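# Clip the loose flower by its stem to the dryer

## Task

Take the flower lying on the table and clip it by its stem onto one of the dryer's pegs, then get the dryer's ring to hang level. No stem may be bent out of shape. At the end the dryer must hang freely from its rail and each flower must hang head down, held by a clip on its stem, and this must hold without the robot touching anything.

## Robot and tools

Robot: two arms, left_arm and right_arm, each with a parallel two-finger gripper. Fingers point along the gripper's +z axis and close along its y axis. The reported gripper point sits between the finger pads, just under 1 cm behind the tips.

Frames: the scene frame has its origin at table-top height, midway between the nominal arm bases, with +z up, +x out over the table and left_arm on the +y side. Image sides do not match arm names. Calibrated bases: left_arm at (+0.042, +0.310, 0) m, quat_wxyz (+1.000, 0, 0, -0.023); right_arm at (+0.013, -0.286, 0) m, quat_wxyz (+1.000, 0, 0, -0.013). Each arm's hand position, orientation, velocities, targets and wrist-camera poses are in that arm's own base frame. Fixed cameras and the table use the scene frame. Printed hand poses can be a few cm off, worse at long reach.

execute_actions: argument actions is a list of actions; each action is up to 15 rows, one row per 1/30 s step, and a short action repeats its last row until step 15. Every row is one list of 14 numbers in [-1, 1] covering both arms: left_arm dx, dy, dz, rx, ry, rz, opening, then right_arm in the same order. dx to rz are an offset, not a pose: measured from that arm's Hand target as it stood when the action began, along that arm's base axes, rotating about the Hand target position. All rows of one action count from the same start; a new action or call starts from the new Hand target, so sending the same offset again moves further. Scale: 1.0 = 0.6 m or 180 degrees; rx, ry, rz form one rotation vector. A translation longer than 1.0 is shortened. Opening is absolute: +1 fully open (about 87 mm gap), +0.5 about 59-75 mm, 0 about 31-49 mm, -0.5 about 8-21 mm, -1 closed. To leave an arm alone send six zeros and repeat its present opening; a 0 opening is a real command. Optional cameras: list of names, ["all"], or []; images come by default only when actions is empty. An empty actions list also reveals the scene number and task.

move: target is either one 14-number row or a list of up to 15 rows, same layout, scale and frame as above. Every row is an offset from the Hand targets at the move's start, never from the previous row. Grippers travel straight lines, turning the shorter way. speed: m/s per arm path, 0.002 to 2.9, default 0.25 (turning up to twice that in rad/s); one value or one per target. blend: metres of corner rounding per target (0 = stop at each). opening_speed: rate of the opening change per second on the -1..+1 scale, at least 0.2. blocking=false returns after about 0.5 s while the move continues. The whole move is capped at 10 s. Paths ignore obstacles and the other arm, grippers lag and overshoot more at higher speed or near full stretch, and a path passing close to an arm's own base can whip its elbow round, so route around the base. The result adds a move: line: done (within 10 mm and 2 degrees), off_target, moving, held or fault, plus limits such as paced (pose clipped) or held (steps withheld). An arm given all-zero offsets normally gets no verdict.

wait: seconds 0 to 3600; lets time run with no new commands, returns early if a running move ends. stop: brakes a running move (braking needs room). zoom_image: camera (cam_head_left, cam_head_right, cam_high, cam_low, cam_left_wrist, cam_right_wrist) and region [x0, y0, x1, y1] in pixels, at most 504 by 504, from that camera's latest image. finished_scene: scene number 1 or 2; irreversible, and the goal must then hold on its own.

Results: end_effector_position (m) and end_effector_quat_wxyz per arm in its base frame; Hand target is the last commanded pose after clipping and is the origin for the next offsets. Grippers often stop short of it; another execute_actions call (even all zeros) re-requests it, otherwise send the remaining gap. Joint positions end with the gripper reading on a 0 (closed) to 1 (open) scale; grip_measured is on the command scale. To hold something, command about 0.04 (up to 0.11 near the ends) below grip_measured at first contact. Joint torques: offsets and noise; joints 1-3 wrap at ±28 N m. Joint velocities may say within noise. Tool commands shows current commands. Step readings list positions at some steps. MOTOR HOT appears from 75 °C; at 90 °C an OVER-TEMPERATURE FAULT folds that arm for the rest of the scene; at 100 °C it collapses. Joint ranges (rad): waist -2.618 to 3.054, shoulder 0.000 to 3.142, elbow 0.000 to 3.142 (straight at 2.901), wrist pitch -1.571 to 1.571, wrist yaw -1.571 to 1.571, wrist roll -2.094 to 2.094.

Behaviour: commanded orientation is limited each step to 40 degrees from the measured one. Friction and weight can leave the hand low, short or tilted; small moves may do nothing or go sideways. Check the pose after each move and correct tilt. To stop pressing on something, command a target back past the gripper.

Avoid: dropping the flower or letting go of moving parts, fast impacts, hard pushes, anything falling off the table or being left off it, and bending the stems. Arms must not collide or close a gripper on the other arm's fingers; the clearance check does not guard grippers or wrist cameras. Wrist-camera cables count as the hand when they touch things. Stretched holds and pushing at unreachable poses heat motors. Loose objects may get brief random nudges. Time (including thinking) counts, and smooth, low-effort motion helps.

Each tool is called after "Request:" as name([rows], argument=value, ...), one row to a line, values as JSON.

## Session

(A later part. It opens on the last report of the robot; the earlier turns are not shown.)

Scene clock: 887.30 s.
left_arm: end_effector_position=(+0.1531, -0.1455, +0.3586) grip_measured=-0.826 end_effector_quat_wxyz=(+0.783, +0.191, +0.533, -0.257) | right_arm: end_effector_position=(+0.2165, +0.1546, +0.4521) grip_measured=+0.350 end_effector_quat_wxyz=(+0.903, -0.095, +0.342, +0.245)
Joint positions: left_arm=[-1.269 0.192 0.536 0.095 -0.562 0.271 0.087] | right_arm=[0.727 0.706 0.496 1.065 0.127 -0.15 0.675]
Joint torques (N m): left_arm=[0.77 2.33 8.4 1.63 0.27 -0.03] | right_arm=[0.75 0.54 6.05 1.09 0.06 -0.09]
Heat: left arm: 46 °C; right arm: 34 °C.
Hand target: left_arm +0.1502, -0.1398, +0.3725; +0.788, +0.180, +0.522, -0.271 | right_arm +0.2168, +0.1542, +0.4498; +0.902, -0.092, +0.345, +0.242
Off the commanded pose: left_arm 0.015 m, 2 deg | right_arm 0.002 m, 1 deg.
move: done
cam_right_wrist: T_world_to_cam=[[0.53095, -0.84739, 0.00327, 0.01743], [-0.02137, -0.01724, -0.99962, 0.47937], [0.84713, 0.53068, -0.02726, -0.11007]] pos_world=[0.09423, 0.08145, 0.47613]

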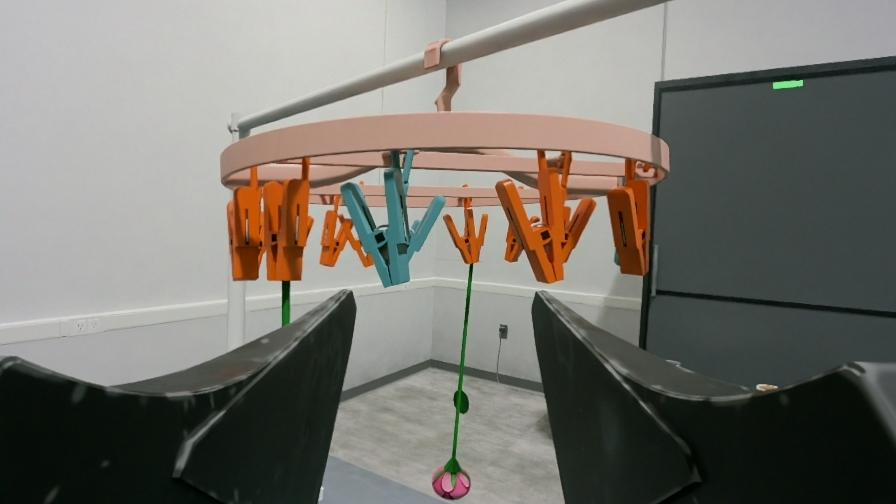

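Request:
move([
  [0,0,0,0,0,0,-0.95,0.1037,-0.0337,0.0087,0,0,0.039,0.25],
  [0,0,0,0,0,0,-0.95,0.1653,0.0147,0.092,0,0,0.039,0.25],
  [0,0,0,0,0,0,-0.95,0.1127,0.077,0.092,0,0,0,0.25],
  [-0.0037,-0.1837,0.004,0,0,0,-0.95,0.1127,0.077,0.092,0,0,0,0.25],
  [0.0797,-0.267,0.021,0,0,0,-0.95,0.1127,0.077,0.092,0,0,0,0.25],
], speed=[0.15,0.1,0.07,0.15,0.1], blend=[0.02,0,0,0.03,0], cameras=["cam_right_wrist","cam_left_wrist"])

Scene clock: 896.63 s.
left_arm: end_effector_position=(+0.1976, -0.2978, +0.3631) grip_measured=-0.826 end_effector_quat_wxyz=(+0.781, +0.199, +0.538, -0.249) | right_arm: end_effector_position=(+0.2892, +0.2038, +0.4993) grip_measured=+0.250 end_effector_quat_wxyz=(+0.899, -0.099, +0.352, +0.243)
Joint positions: left_arm=[-1.286 1.005 0.667 0.76 -0.58 0.287 0.087] | right_arm=[0.672 1.109 0.848 1.089 0.091 -0.108 0.625]
Joint torques (N m): left_arm=[0.7 -0.91 10.33 1.96 0.28 -0.11] | right_arm=[0.69 -3.41 7.01 1.21 0.08 -0.09]
Heat: left arm: 46 °C; right arm: 34 °C.
Hand target: left_arm +0.1980, -0.3000, +0.3852; +0.788, +0.180, +0.522, -0.271 | right_arm +0.2844, +0.2003, +0.5051; +0.902, -0.092, +0.345, +0.242
Off the commanded pose: left_arm 0.022 m, 4 deg | right_arm 0.008 m, 1 deg.
move: off_target (left_arm)
cam_left_wrist: T_world_to_cam=[[-0.57768, -0.81584, -0.02624, -0.11706], [-0.38601, 0.30138, -0.87187, 0.507], [0.71922, -0.49354, -0.48903, 0.03701]] pos_world=[0.10147, -0.23003, 0.45707]
cam_right_wrist: T_world_to_cam=[[0.53089, -0.84742, 0.00547, 0.01934], [-0.04011, -0.03157, -0.9987, 0.53675], [0.84649, 0.52998, -0.05075, -0.18437]] pos_world=[0.16733, 0.13104, 0.52659]
Images, in order (width x height): cam_left_wrist 896x504, cam_right_wrist 896x504.

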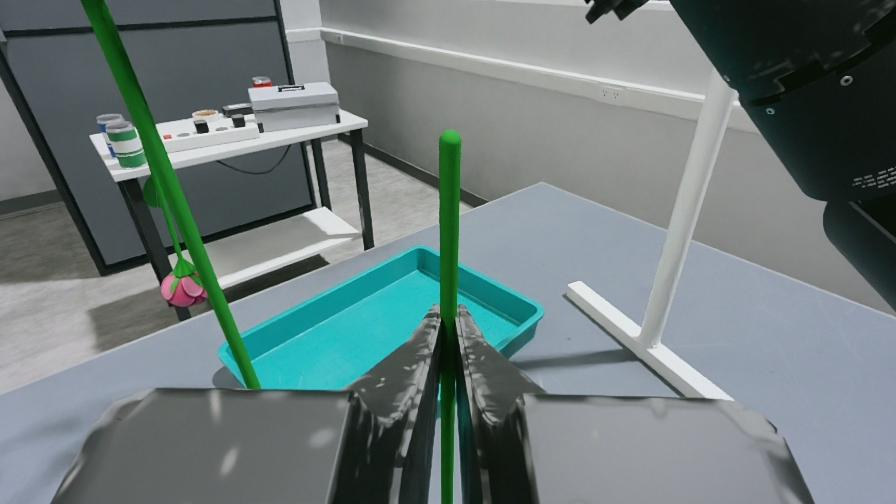

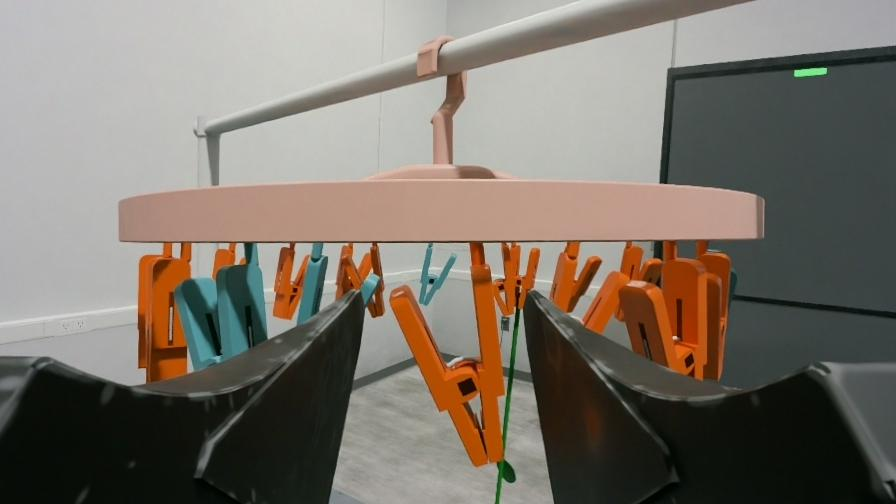

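Request:
move([
  [0.135,-0.1183,0.0367,0,0,0,-0.95,0.0098,0.0062,0,0,0,0,0.25],
  [0.135,-0.1183,0.0367,0,0,0,-0.95,0.0098,0.0062,0,0,0,0,-0.6],
], speed=0.1, opening_speed=0.8, cameras=["cam_right_wrist","cam_left_wrist"])

Request:
zoom_image(camera="cam_right_wrist", region=[380, 344, 540, 504])

Scene clock: 901.87 s.
left_arm: end_effector_position=(+0.2776, -0.3680, +0.3885) grip_measured=-0.826 end_effector_quat_wxyz=(+0.781, +0.192, +0.537, -0.254) | right_arm: end_effector_position=(+0.2918, +0.2058, +0.4965) grip_measured=-0.262 end_effector_quat_wxyz=(+0.897, -0.100, +0.355, +0.242)
Joint positions: left_arm=[-1.091 1.398 1.015 0.773 -0.404 0.19 0.087] | right_arm=[0.672 1.118 0.848 1.09 0.091 -0.108 0.369]
Joint torques (N m): left_arm=[0.65 -4.03 10.39 1.89 0.25 -0.1] | right_arm=[0.43 -1.54 8.5 1.34 0.05 -0.06]
Heat: left arm: 47 °C; right arm: 34 °C.
Hand target: left_arm +0.2790, -0.3709, +0.4072; +0.788, +0.180, +0.522, -0.271 | right_arm +0.2903, +0.2040, +0.5051; +0.902, -0.092, +0.345, +0.242
Off the commanded pose: left_arm 0.019 m, 3 deg | right_arm 0.009 m, 2 deg.
move: off_target (left_arm)
cam_left_wrist: T_world_to_cam=[[-0.57746, -0.81636, -0.0102, -0.13395], [-0.38901, 0.28611, -0.87568, 0.57786], [0.71779, -0.5017, -0.48278, -0.04768]] pos_world=[0.18167, -0.2986, 0.48163]
cam_right_wrist: T_world_to_cam=[[0.53073, -0.84752, 0.00601, 0.0194], [-0.04629, -0.03607, -0.99828, 0.53674], [0.84627, 0.52954, -0.05837, -0.18383]] pos_world=[0.17012, 0.13314, 0.52497]
Images, in order (width x height): cam_left_wrist 896x504, cam_right_wrist 896x504.

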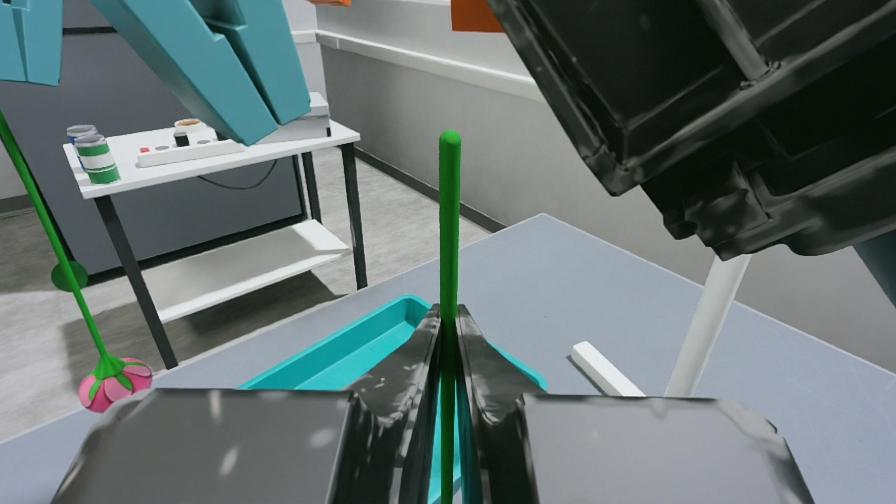

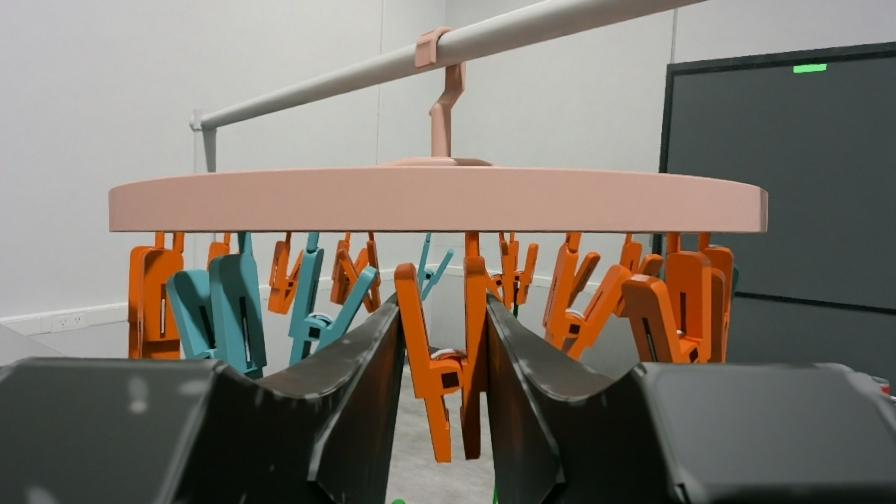

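Scaled by 3.150 from the camera's image (finer frame: 1280x720).

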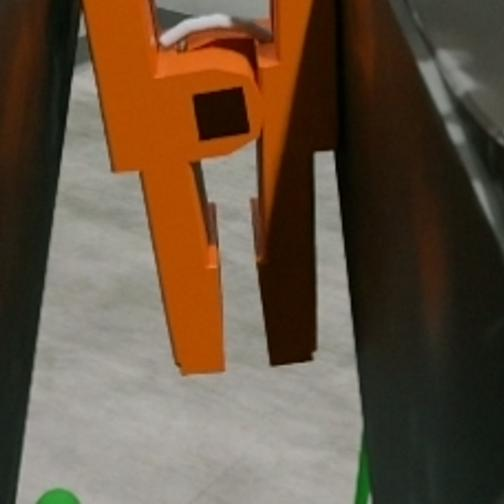

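Request:
move([
  [0,0,0,0,0,0,-0.95,0,0,0,0,0,0,0.0],
  [0.0135,-0.026,0.012,0,0,0,-0.95,0,0,0.0133,0,0,0,0.0],
  [0.0135,-0.026,0.012,0,0,0,-0.95,0,0,0.0133,0,0,0,-0.6],
], speed=0.06, opening_speed=0.8, cameras=["cam_right_wrist","cam_left_wrist"])

Request:
zoom_image(camera="cam_right_wrist", region=[380, 344, 540, 504])

Scene clock: 907.03 s.
left_arm: end_effector_position=(+0.2855, -0.3832, +0.3995) grip_measured=-0.826 end_effector_quat_wxyz=(+0.785, +0.188, +0.532, -0.257) | right_arm: end_effector_position=(+0.2910, +0.2050, +0.5044) grip_measured=-0.289 end_effector_quat_wxyz=(+0.899, -0.098, +0.352, +0.243)
Joint positions: left_arm=[-1.091 1.464 1.101 0.769 -0.404 0.19 0.087] | right_arm=[0.672 1.118 0.873 1.073 0.092 -0.108 0.355]
Joint torques (N m): left_arm=[0.61 -4.55 10.4 1.71 0.25 -0.09] | right_arm=[0.46 -1.62 9.01 1.19 0.04 -0.08]
Heat: left arm: 47 °C; right arm: 34 °C.
Hand target: left_arm +0.2871, -0.3866, +0.4143; +0.788, +0.180, +0.522, -0.271 | right_arm +0.2903, +0.2040, +0.5129; +0.902, -0.092, +0.345, +0.242
Off the commanded pose: left_arm 0.015 m, 2 deg | right_arm 0.009 m, 1 deg.
move: off_target (left_arm)
cam_left_wrist: T_world_to_cam=[[-0.57772, -0.81623, -0.00318, -0.14438], [-0.38244, 0.27412, -0.88238, 0.59103], [0.72109, -0.50856, -0.47052, -0.06412]] pos_world=[0.18886, -0.31247, 0.49088]
cam_right_wrist: T_world_to_cam=[[0.53044, -0.84771, 0.00495, 0.01984], [-0.04047, -0.03115, -0.99869, 0.54206], [0.84675, 0.52955, -0.05083, -0.18626]] pos_world=[0.16913, 0.13234, 0.53179]
Images, in order (width x height): cam_left_wrist 896x504, cam_right_wrist 896x504.

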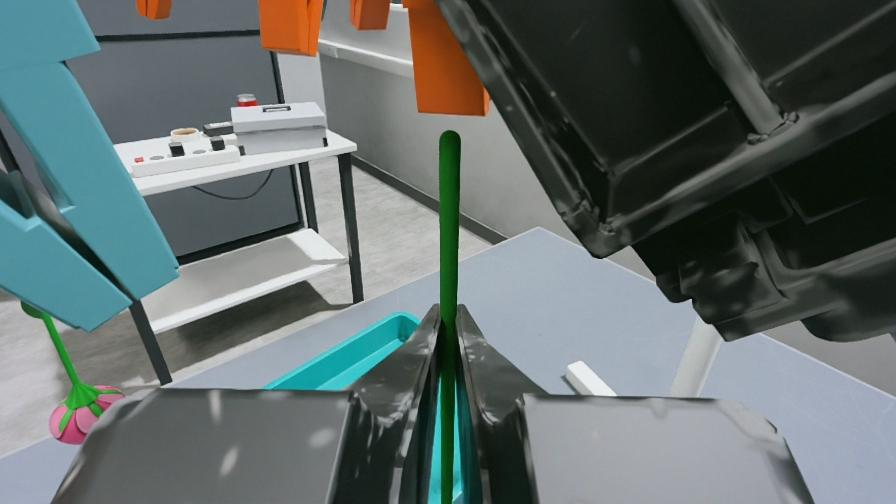

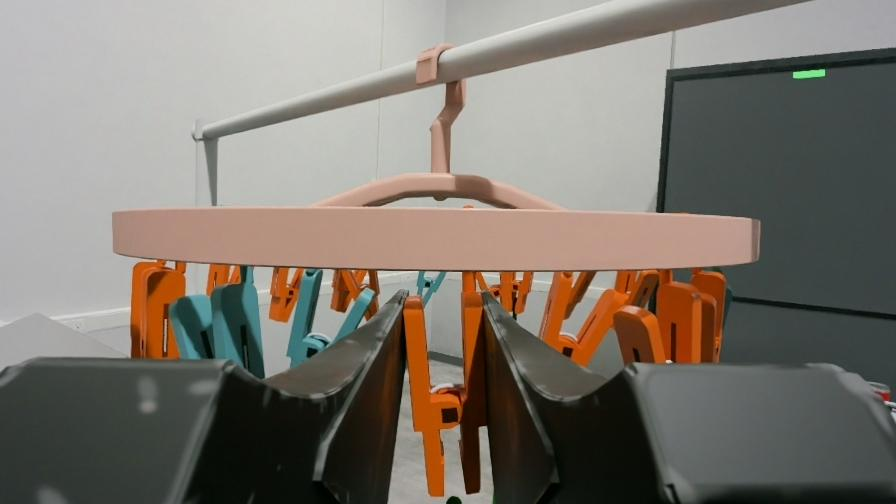

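Scaled by 3.150 from the camera's image (finer frame: 1280x720).

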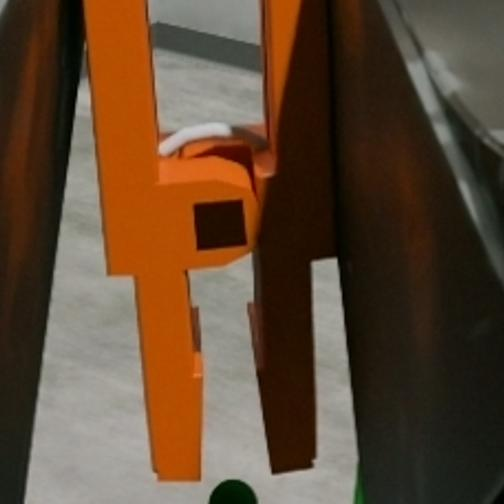

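Request:
move(target=[0,0,0,0,0,0,-0.95,0,0,-0.0357,0,0,0,-0.6], speed=0.03, cameras=["cam_right_wrist"])

Request:
zoom_image(camera="cam_right_wrist", region=[380, 344, 540, 504])

Scene clock: 910.33 s.
left_arm: end_effector_position=(+0.2855, -0.3832, +0.3995) grip_measured=-0.826 end_effector_quat_wxyz=(+0.785, +0.188, +0.532, -0.257) | right_arm: end_effector_position=(+0.2907, +0.2048, +0.4922) grip_measured=-0.289 end_effector_quat_wxyz=(+0.900, -0.097, +0.349, +0.243)
Joint positions: left_arm=[-1.091 1.464 1.101 0.769 -0.404 0.19 0.087] | right_arm=[0.672 1.124 0.822 1.136 0.092 -0.108 0.355]
Joint torques (N m): left_arm=[0.61 -4.53 10.4 1.71 0.25 -0.09] | right_arm=[0.46 -1.8 5.91 1.39 0.04 -0.07]
Heat: left arm: 47 °C; right arm: 34 °C.
Hand target: left_arm +0.2871, -0.3866, +0.4143; +0.788, +0.180, +0.522, -0.271 | right_arm +0.2903, +0.2040, +0.4916; +0.902, -0.092, +0.345, +0.242
Off the commanded pose: left_arm 0.015 m, 2 deg | right_arm 0.001 m, 1 deg.
move: done
cam_right_wrist: T_world_to_cam=[[0.53046, -0.8477, 0.00411, 0.0203], [-0.03478, -0.0266, -0.99904, 0.52739], [0.847, 0.5298, -0.0436, -0.19026]] pos_world=[0.16873, 0.13205, 0.5185]

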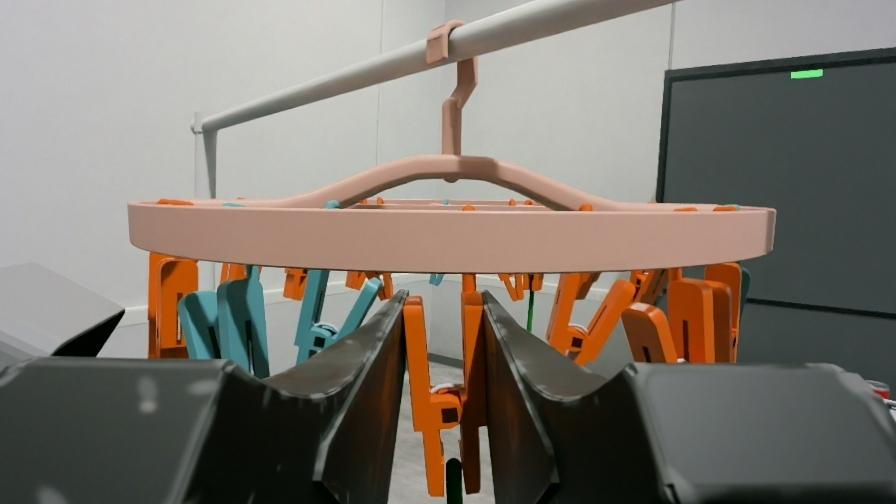

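Scaled by 3.150 from the camera's image (finer frame: 1280x720).

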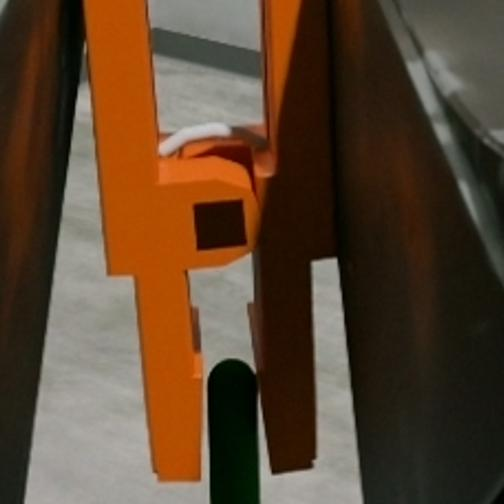

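Request:
move([
  [0,0,0,0,0,0,-0.95,0,0,-0.0085,0,0,0,-0.6],
  [0,0,0,0,0,0,-0.95,0,0,-0.0085,0,0,0,0.2],
], speed=0.03, opening_speed=0.5, cameras=["cam_right_wrist"])

Request:
zoom_image(camera="cam_right_wrist", region=[380, 304, 540, 504])

Scene clock: 914.70 s.
left_arm: end_effector_position=(+0.2854, -0.3833, +0.3994) grip_measured=-0.826 end_effector_quat_wxyz=(+0.785, +0.188, +0.532, -0.257) | right_arm: end_effector_position=(+0.2896, +0.2035, +0.4878) grip_measured=+0.200 end_effector_quat_wxyz=(+0.901, -0.095, +0.346, +0.243)
Joint positions: left_arm=[-1.091 1.464 1.101 0.769 -0.403 0.19 0.087] | right_arm=[0.672 1.124 0.798 1.167 0.094 -0.108 0.6]
Joint torques (N m): left_arm=[0.61 -4.49 10.4 1.71 0.24 -0.09] | right_arm=[0.5 -1.54 6.31 1.27 0.04 -0.07]
Heat: left arm: 47 °C; right arm: 34 °C.
Hand target: left_arm +0.2871, -0.3865, +0.4142; +0.788, +0.180, +0.522, -0.271 | right_arm +0.2904, +0.2041, +0.4864; +0.902, -0.092, +0.345, +0.242
Off the commanded pose: left_arm 0.015 m, 2 deg | right_arm 0.002 m, 0 deg.
move: done
cam_right_wrist: T_world_to_cam=[[0.52906, -0.84858, 0.00211, 0.02129], [-0.02964, -0.02096, -0.99934, 0.52048], [0.84807, 0.52865, -0.03624, -0.19252]] pos_world=[0.16743, 0.13075, 0.51311]

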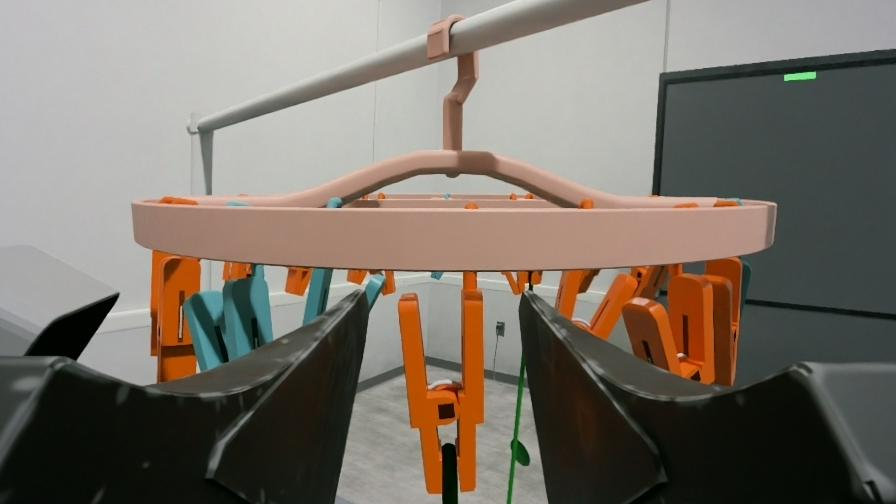

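Scaled by 2.520 from the camera's image (finer frame: 1280x720).

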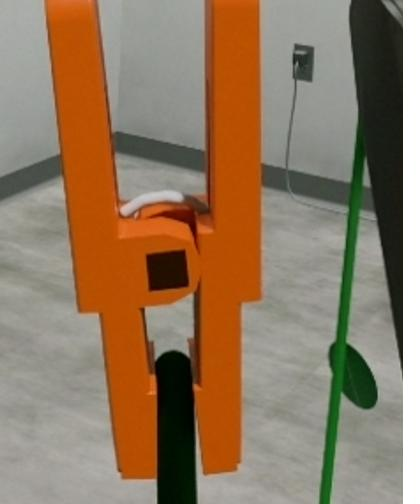

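Request:
move([
  [0,0,0,0,0,0,-0.95,-0.117,-0.07,-0.092,0,0,0,0.2],
  [0,0,0,0,0,0,0.1,-0.117,-0.07,-0.092,0,0,0,0.2],
  [-0.21,0.155,-0.04,0,0,0,0.1,-0.117,-0.07,-0.092,0,0,0,0.2],
  [-0.26,0.335,-0.05,0,0,0,0.1,-0.117,-0.07,-0.092,0,0,0,0.2],
], speed=[0.12,0.05,0.1,0.15], blend=[0,0,0.02,0], opening_speed=0.5, cameras=["cam_right_wrist","cam_low"])

Request:
zoom_image(camera="cam_low", region=[190, 110, 322, 150])

Scene clock: 925.43 s.
left_arm: end_effector_position=(+0.1311, -0.1848, +0.3898) grip_measured=+0.100 end_effector_quat_wxyz=(+0.789, +0.174, +0.518, -0.279) | right_arm: end_effector_position=(+0.2202, +0.1626, +0.4330) grip_measured=+0.200 end_effector_quat_wxyz=(+0.902, -0.095, +0.342, +0.244)
Joint positions: left_arm=[-1.68 0.438 0.539 0.594 -0.893 0.56 0.55] | right_arm=[0.756 0.757 0.432 1.181 0.146 -0.172 0.6]
Joint torques (N m): left_arm=[-0.83 2.02 5.29 1.18 0.09 0.18] | right_arm=[0.77 0.25 6.12 1.09 0.06 -0.11]
Heat: left arm: 47 °C; right arm: 34 °C.
Hand target: left_arm +0.1312, -0.1855, +0.3843; +0.788, +0.180, +0.522, -0.271 | right_arm +0.2202, +0.1620, +0.4312; +0.902, -0.092, +0.345, +0.242
Off the commanded pose: left_arm 0.006 m, 1 deg | right_arm 0.002 m, 1 deg.
move: done; target 2's new opening was sent with left_arm's hand 0.019 m and 3 deg from that target
cam_right_wrist: T_world_to_cam=[[0.53076, -0.84752, 0.00296, 0.02251], [-0.02271, -0.01771, -0.99958, 0.46085], [0.84722, 0.53047, -0.02865, -0.11746]] pos_world=[0.09803, 0.08955, 0.45723]
Images, in order (width x height): cam_low 504x504, cam_right_wrist 896x504.

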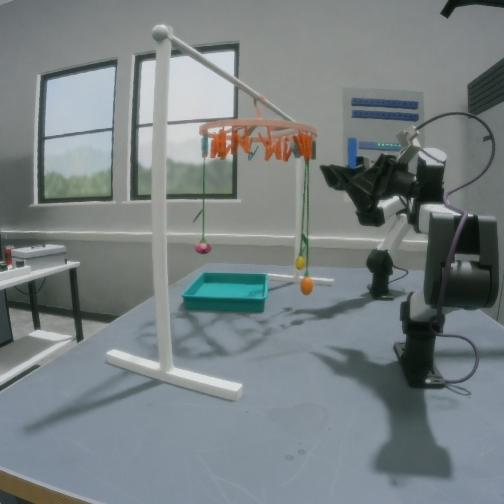

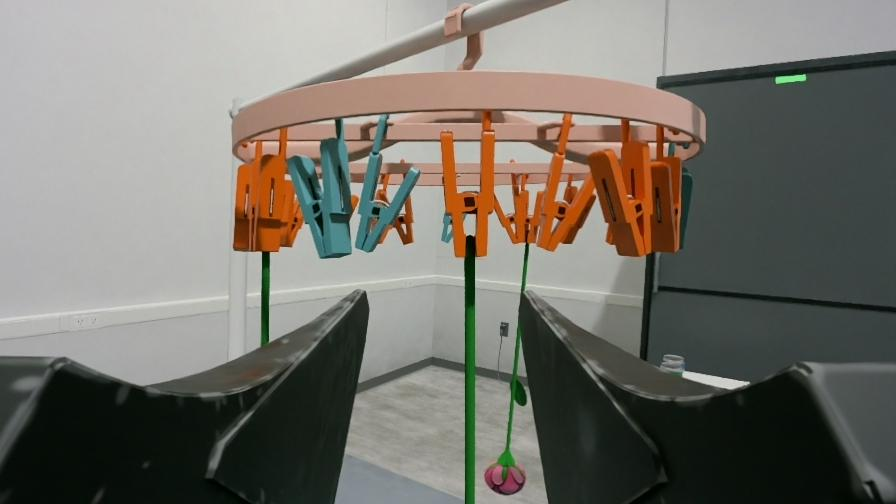

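Scaled by 3.818 from the camera's image (finer frame: 720x720).

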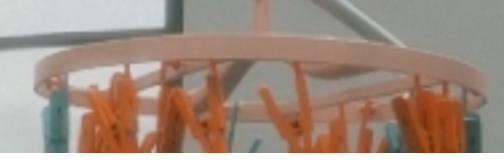

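Request:
zoom_image(camera="cam_right_wrist", region=[220, 90, 300, 170])

Request:
zoom_image(camera="cam_right_wrist", region=[640, 90, 720, 170])

Scaled by 6.300 from the camera's image (finer frame: 1280x720).

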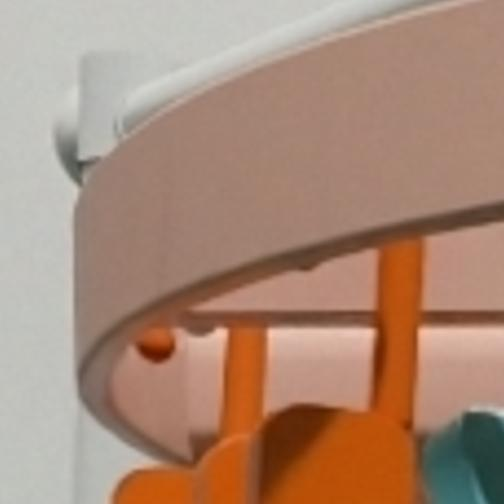

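Scaled by 6.300 from the camera's image (finer frame: 1280x720).

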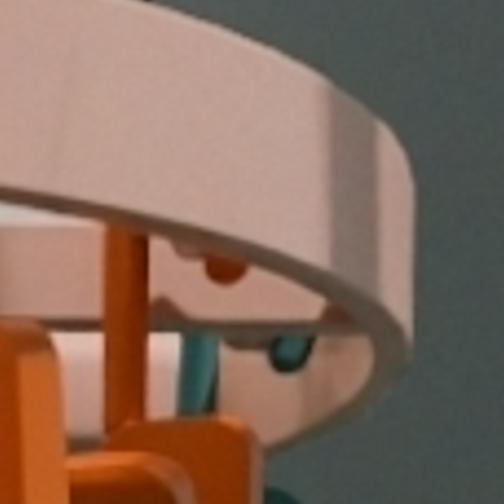

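Request:
zoom_image(camera="cam_right_wrist", region=[205, 235, 285, 355])

Scaled by 4.200 from the camera's image (finer frame: 1280x720).

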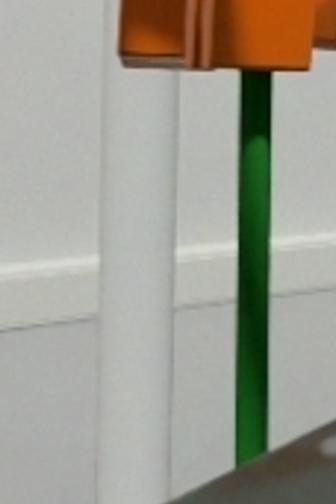

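Request:
move(target=[0,0,0,0,0,0,0.1,-0.1,-0.17,-0.03,0,0,0,0.2], speed=0.15, cameras=["cam_high","cam_right_wrist"])

Scene clock: 952.07 s.
left_arm: end_effector_position=(+0.1312, -0.1847, +0.3897) grip_measured=+0.100 end_effector_quat_wxyz=(+0.789, +0.174, +0.519, -0.279) | right_arm: end_effector_position=(+0.1564, +0.0615, +0.4153) grip_measured=+0.200 end_effector_quat_wxyz=(+0.904, -0.092, +0.340, +0.242)
Joint positions: left_arm=[-1.68 0.438 0.539 0.594 -0.894 0.561 0.55] | right_arm=[-0.397 0.173 0.283 0.973 -0.554 0.778 0.6]
Joint torques (N m): left_arm=[-0.83 2.03 5.29 1.19 0.09 0.19] | right_arm=[-0.61 5.53 5.42 0.81 0.13 0.07]
Heat: left arm: 43 °C; right arm: 34 °C.
Hand target: left_arm +0.1312, -0.1855, +0.3843; +0.788, +0.180, +0.522, -0.271 | right_arm +0.1602, +0.0600, +0.4132; +0.902, -0.092, +0.345, +0.242
Off the commanded pose: left_arm 0.006 m, 1 deg | right_arm 0.005 m, 1 deg.
move: done
cam_right_wrist: T_world_to_cam=[[0.52454, -0.85138, 0.00223, -0.02773], [-0.01895, -0.01429, -0.99972, 0.4391], [0.85118, 0.52435, -0.02363, -0.01254]] pos_world=[0.03354, -0.01076, 0.43874]

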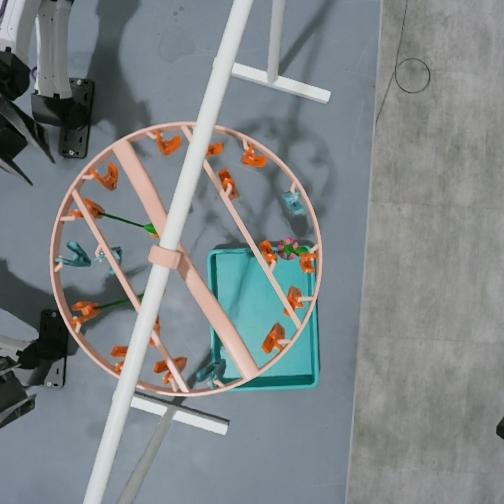

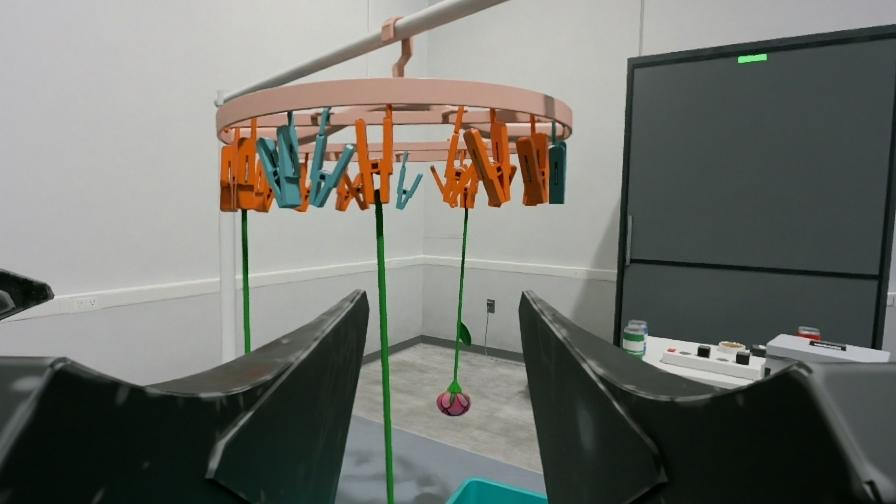

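Request:
finished_scene(scene=2)

The scene is finished: the task was done.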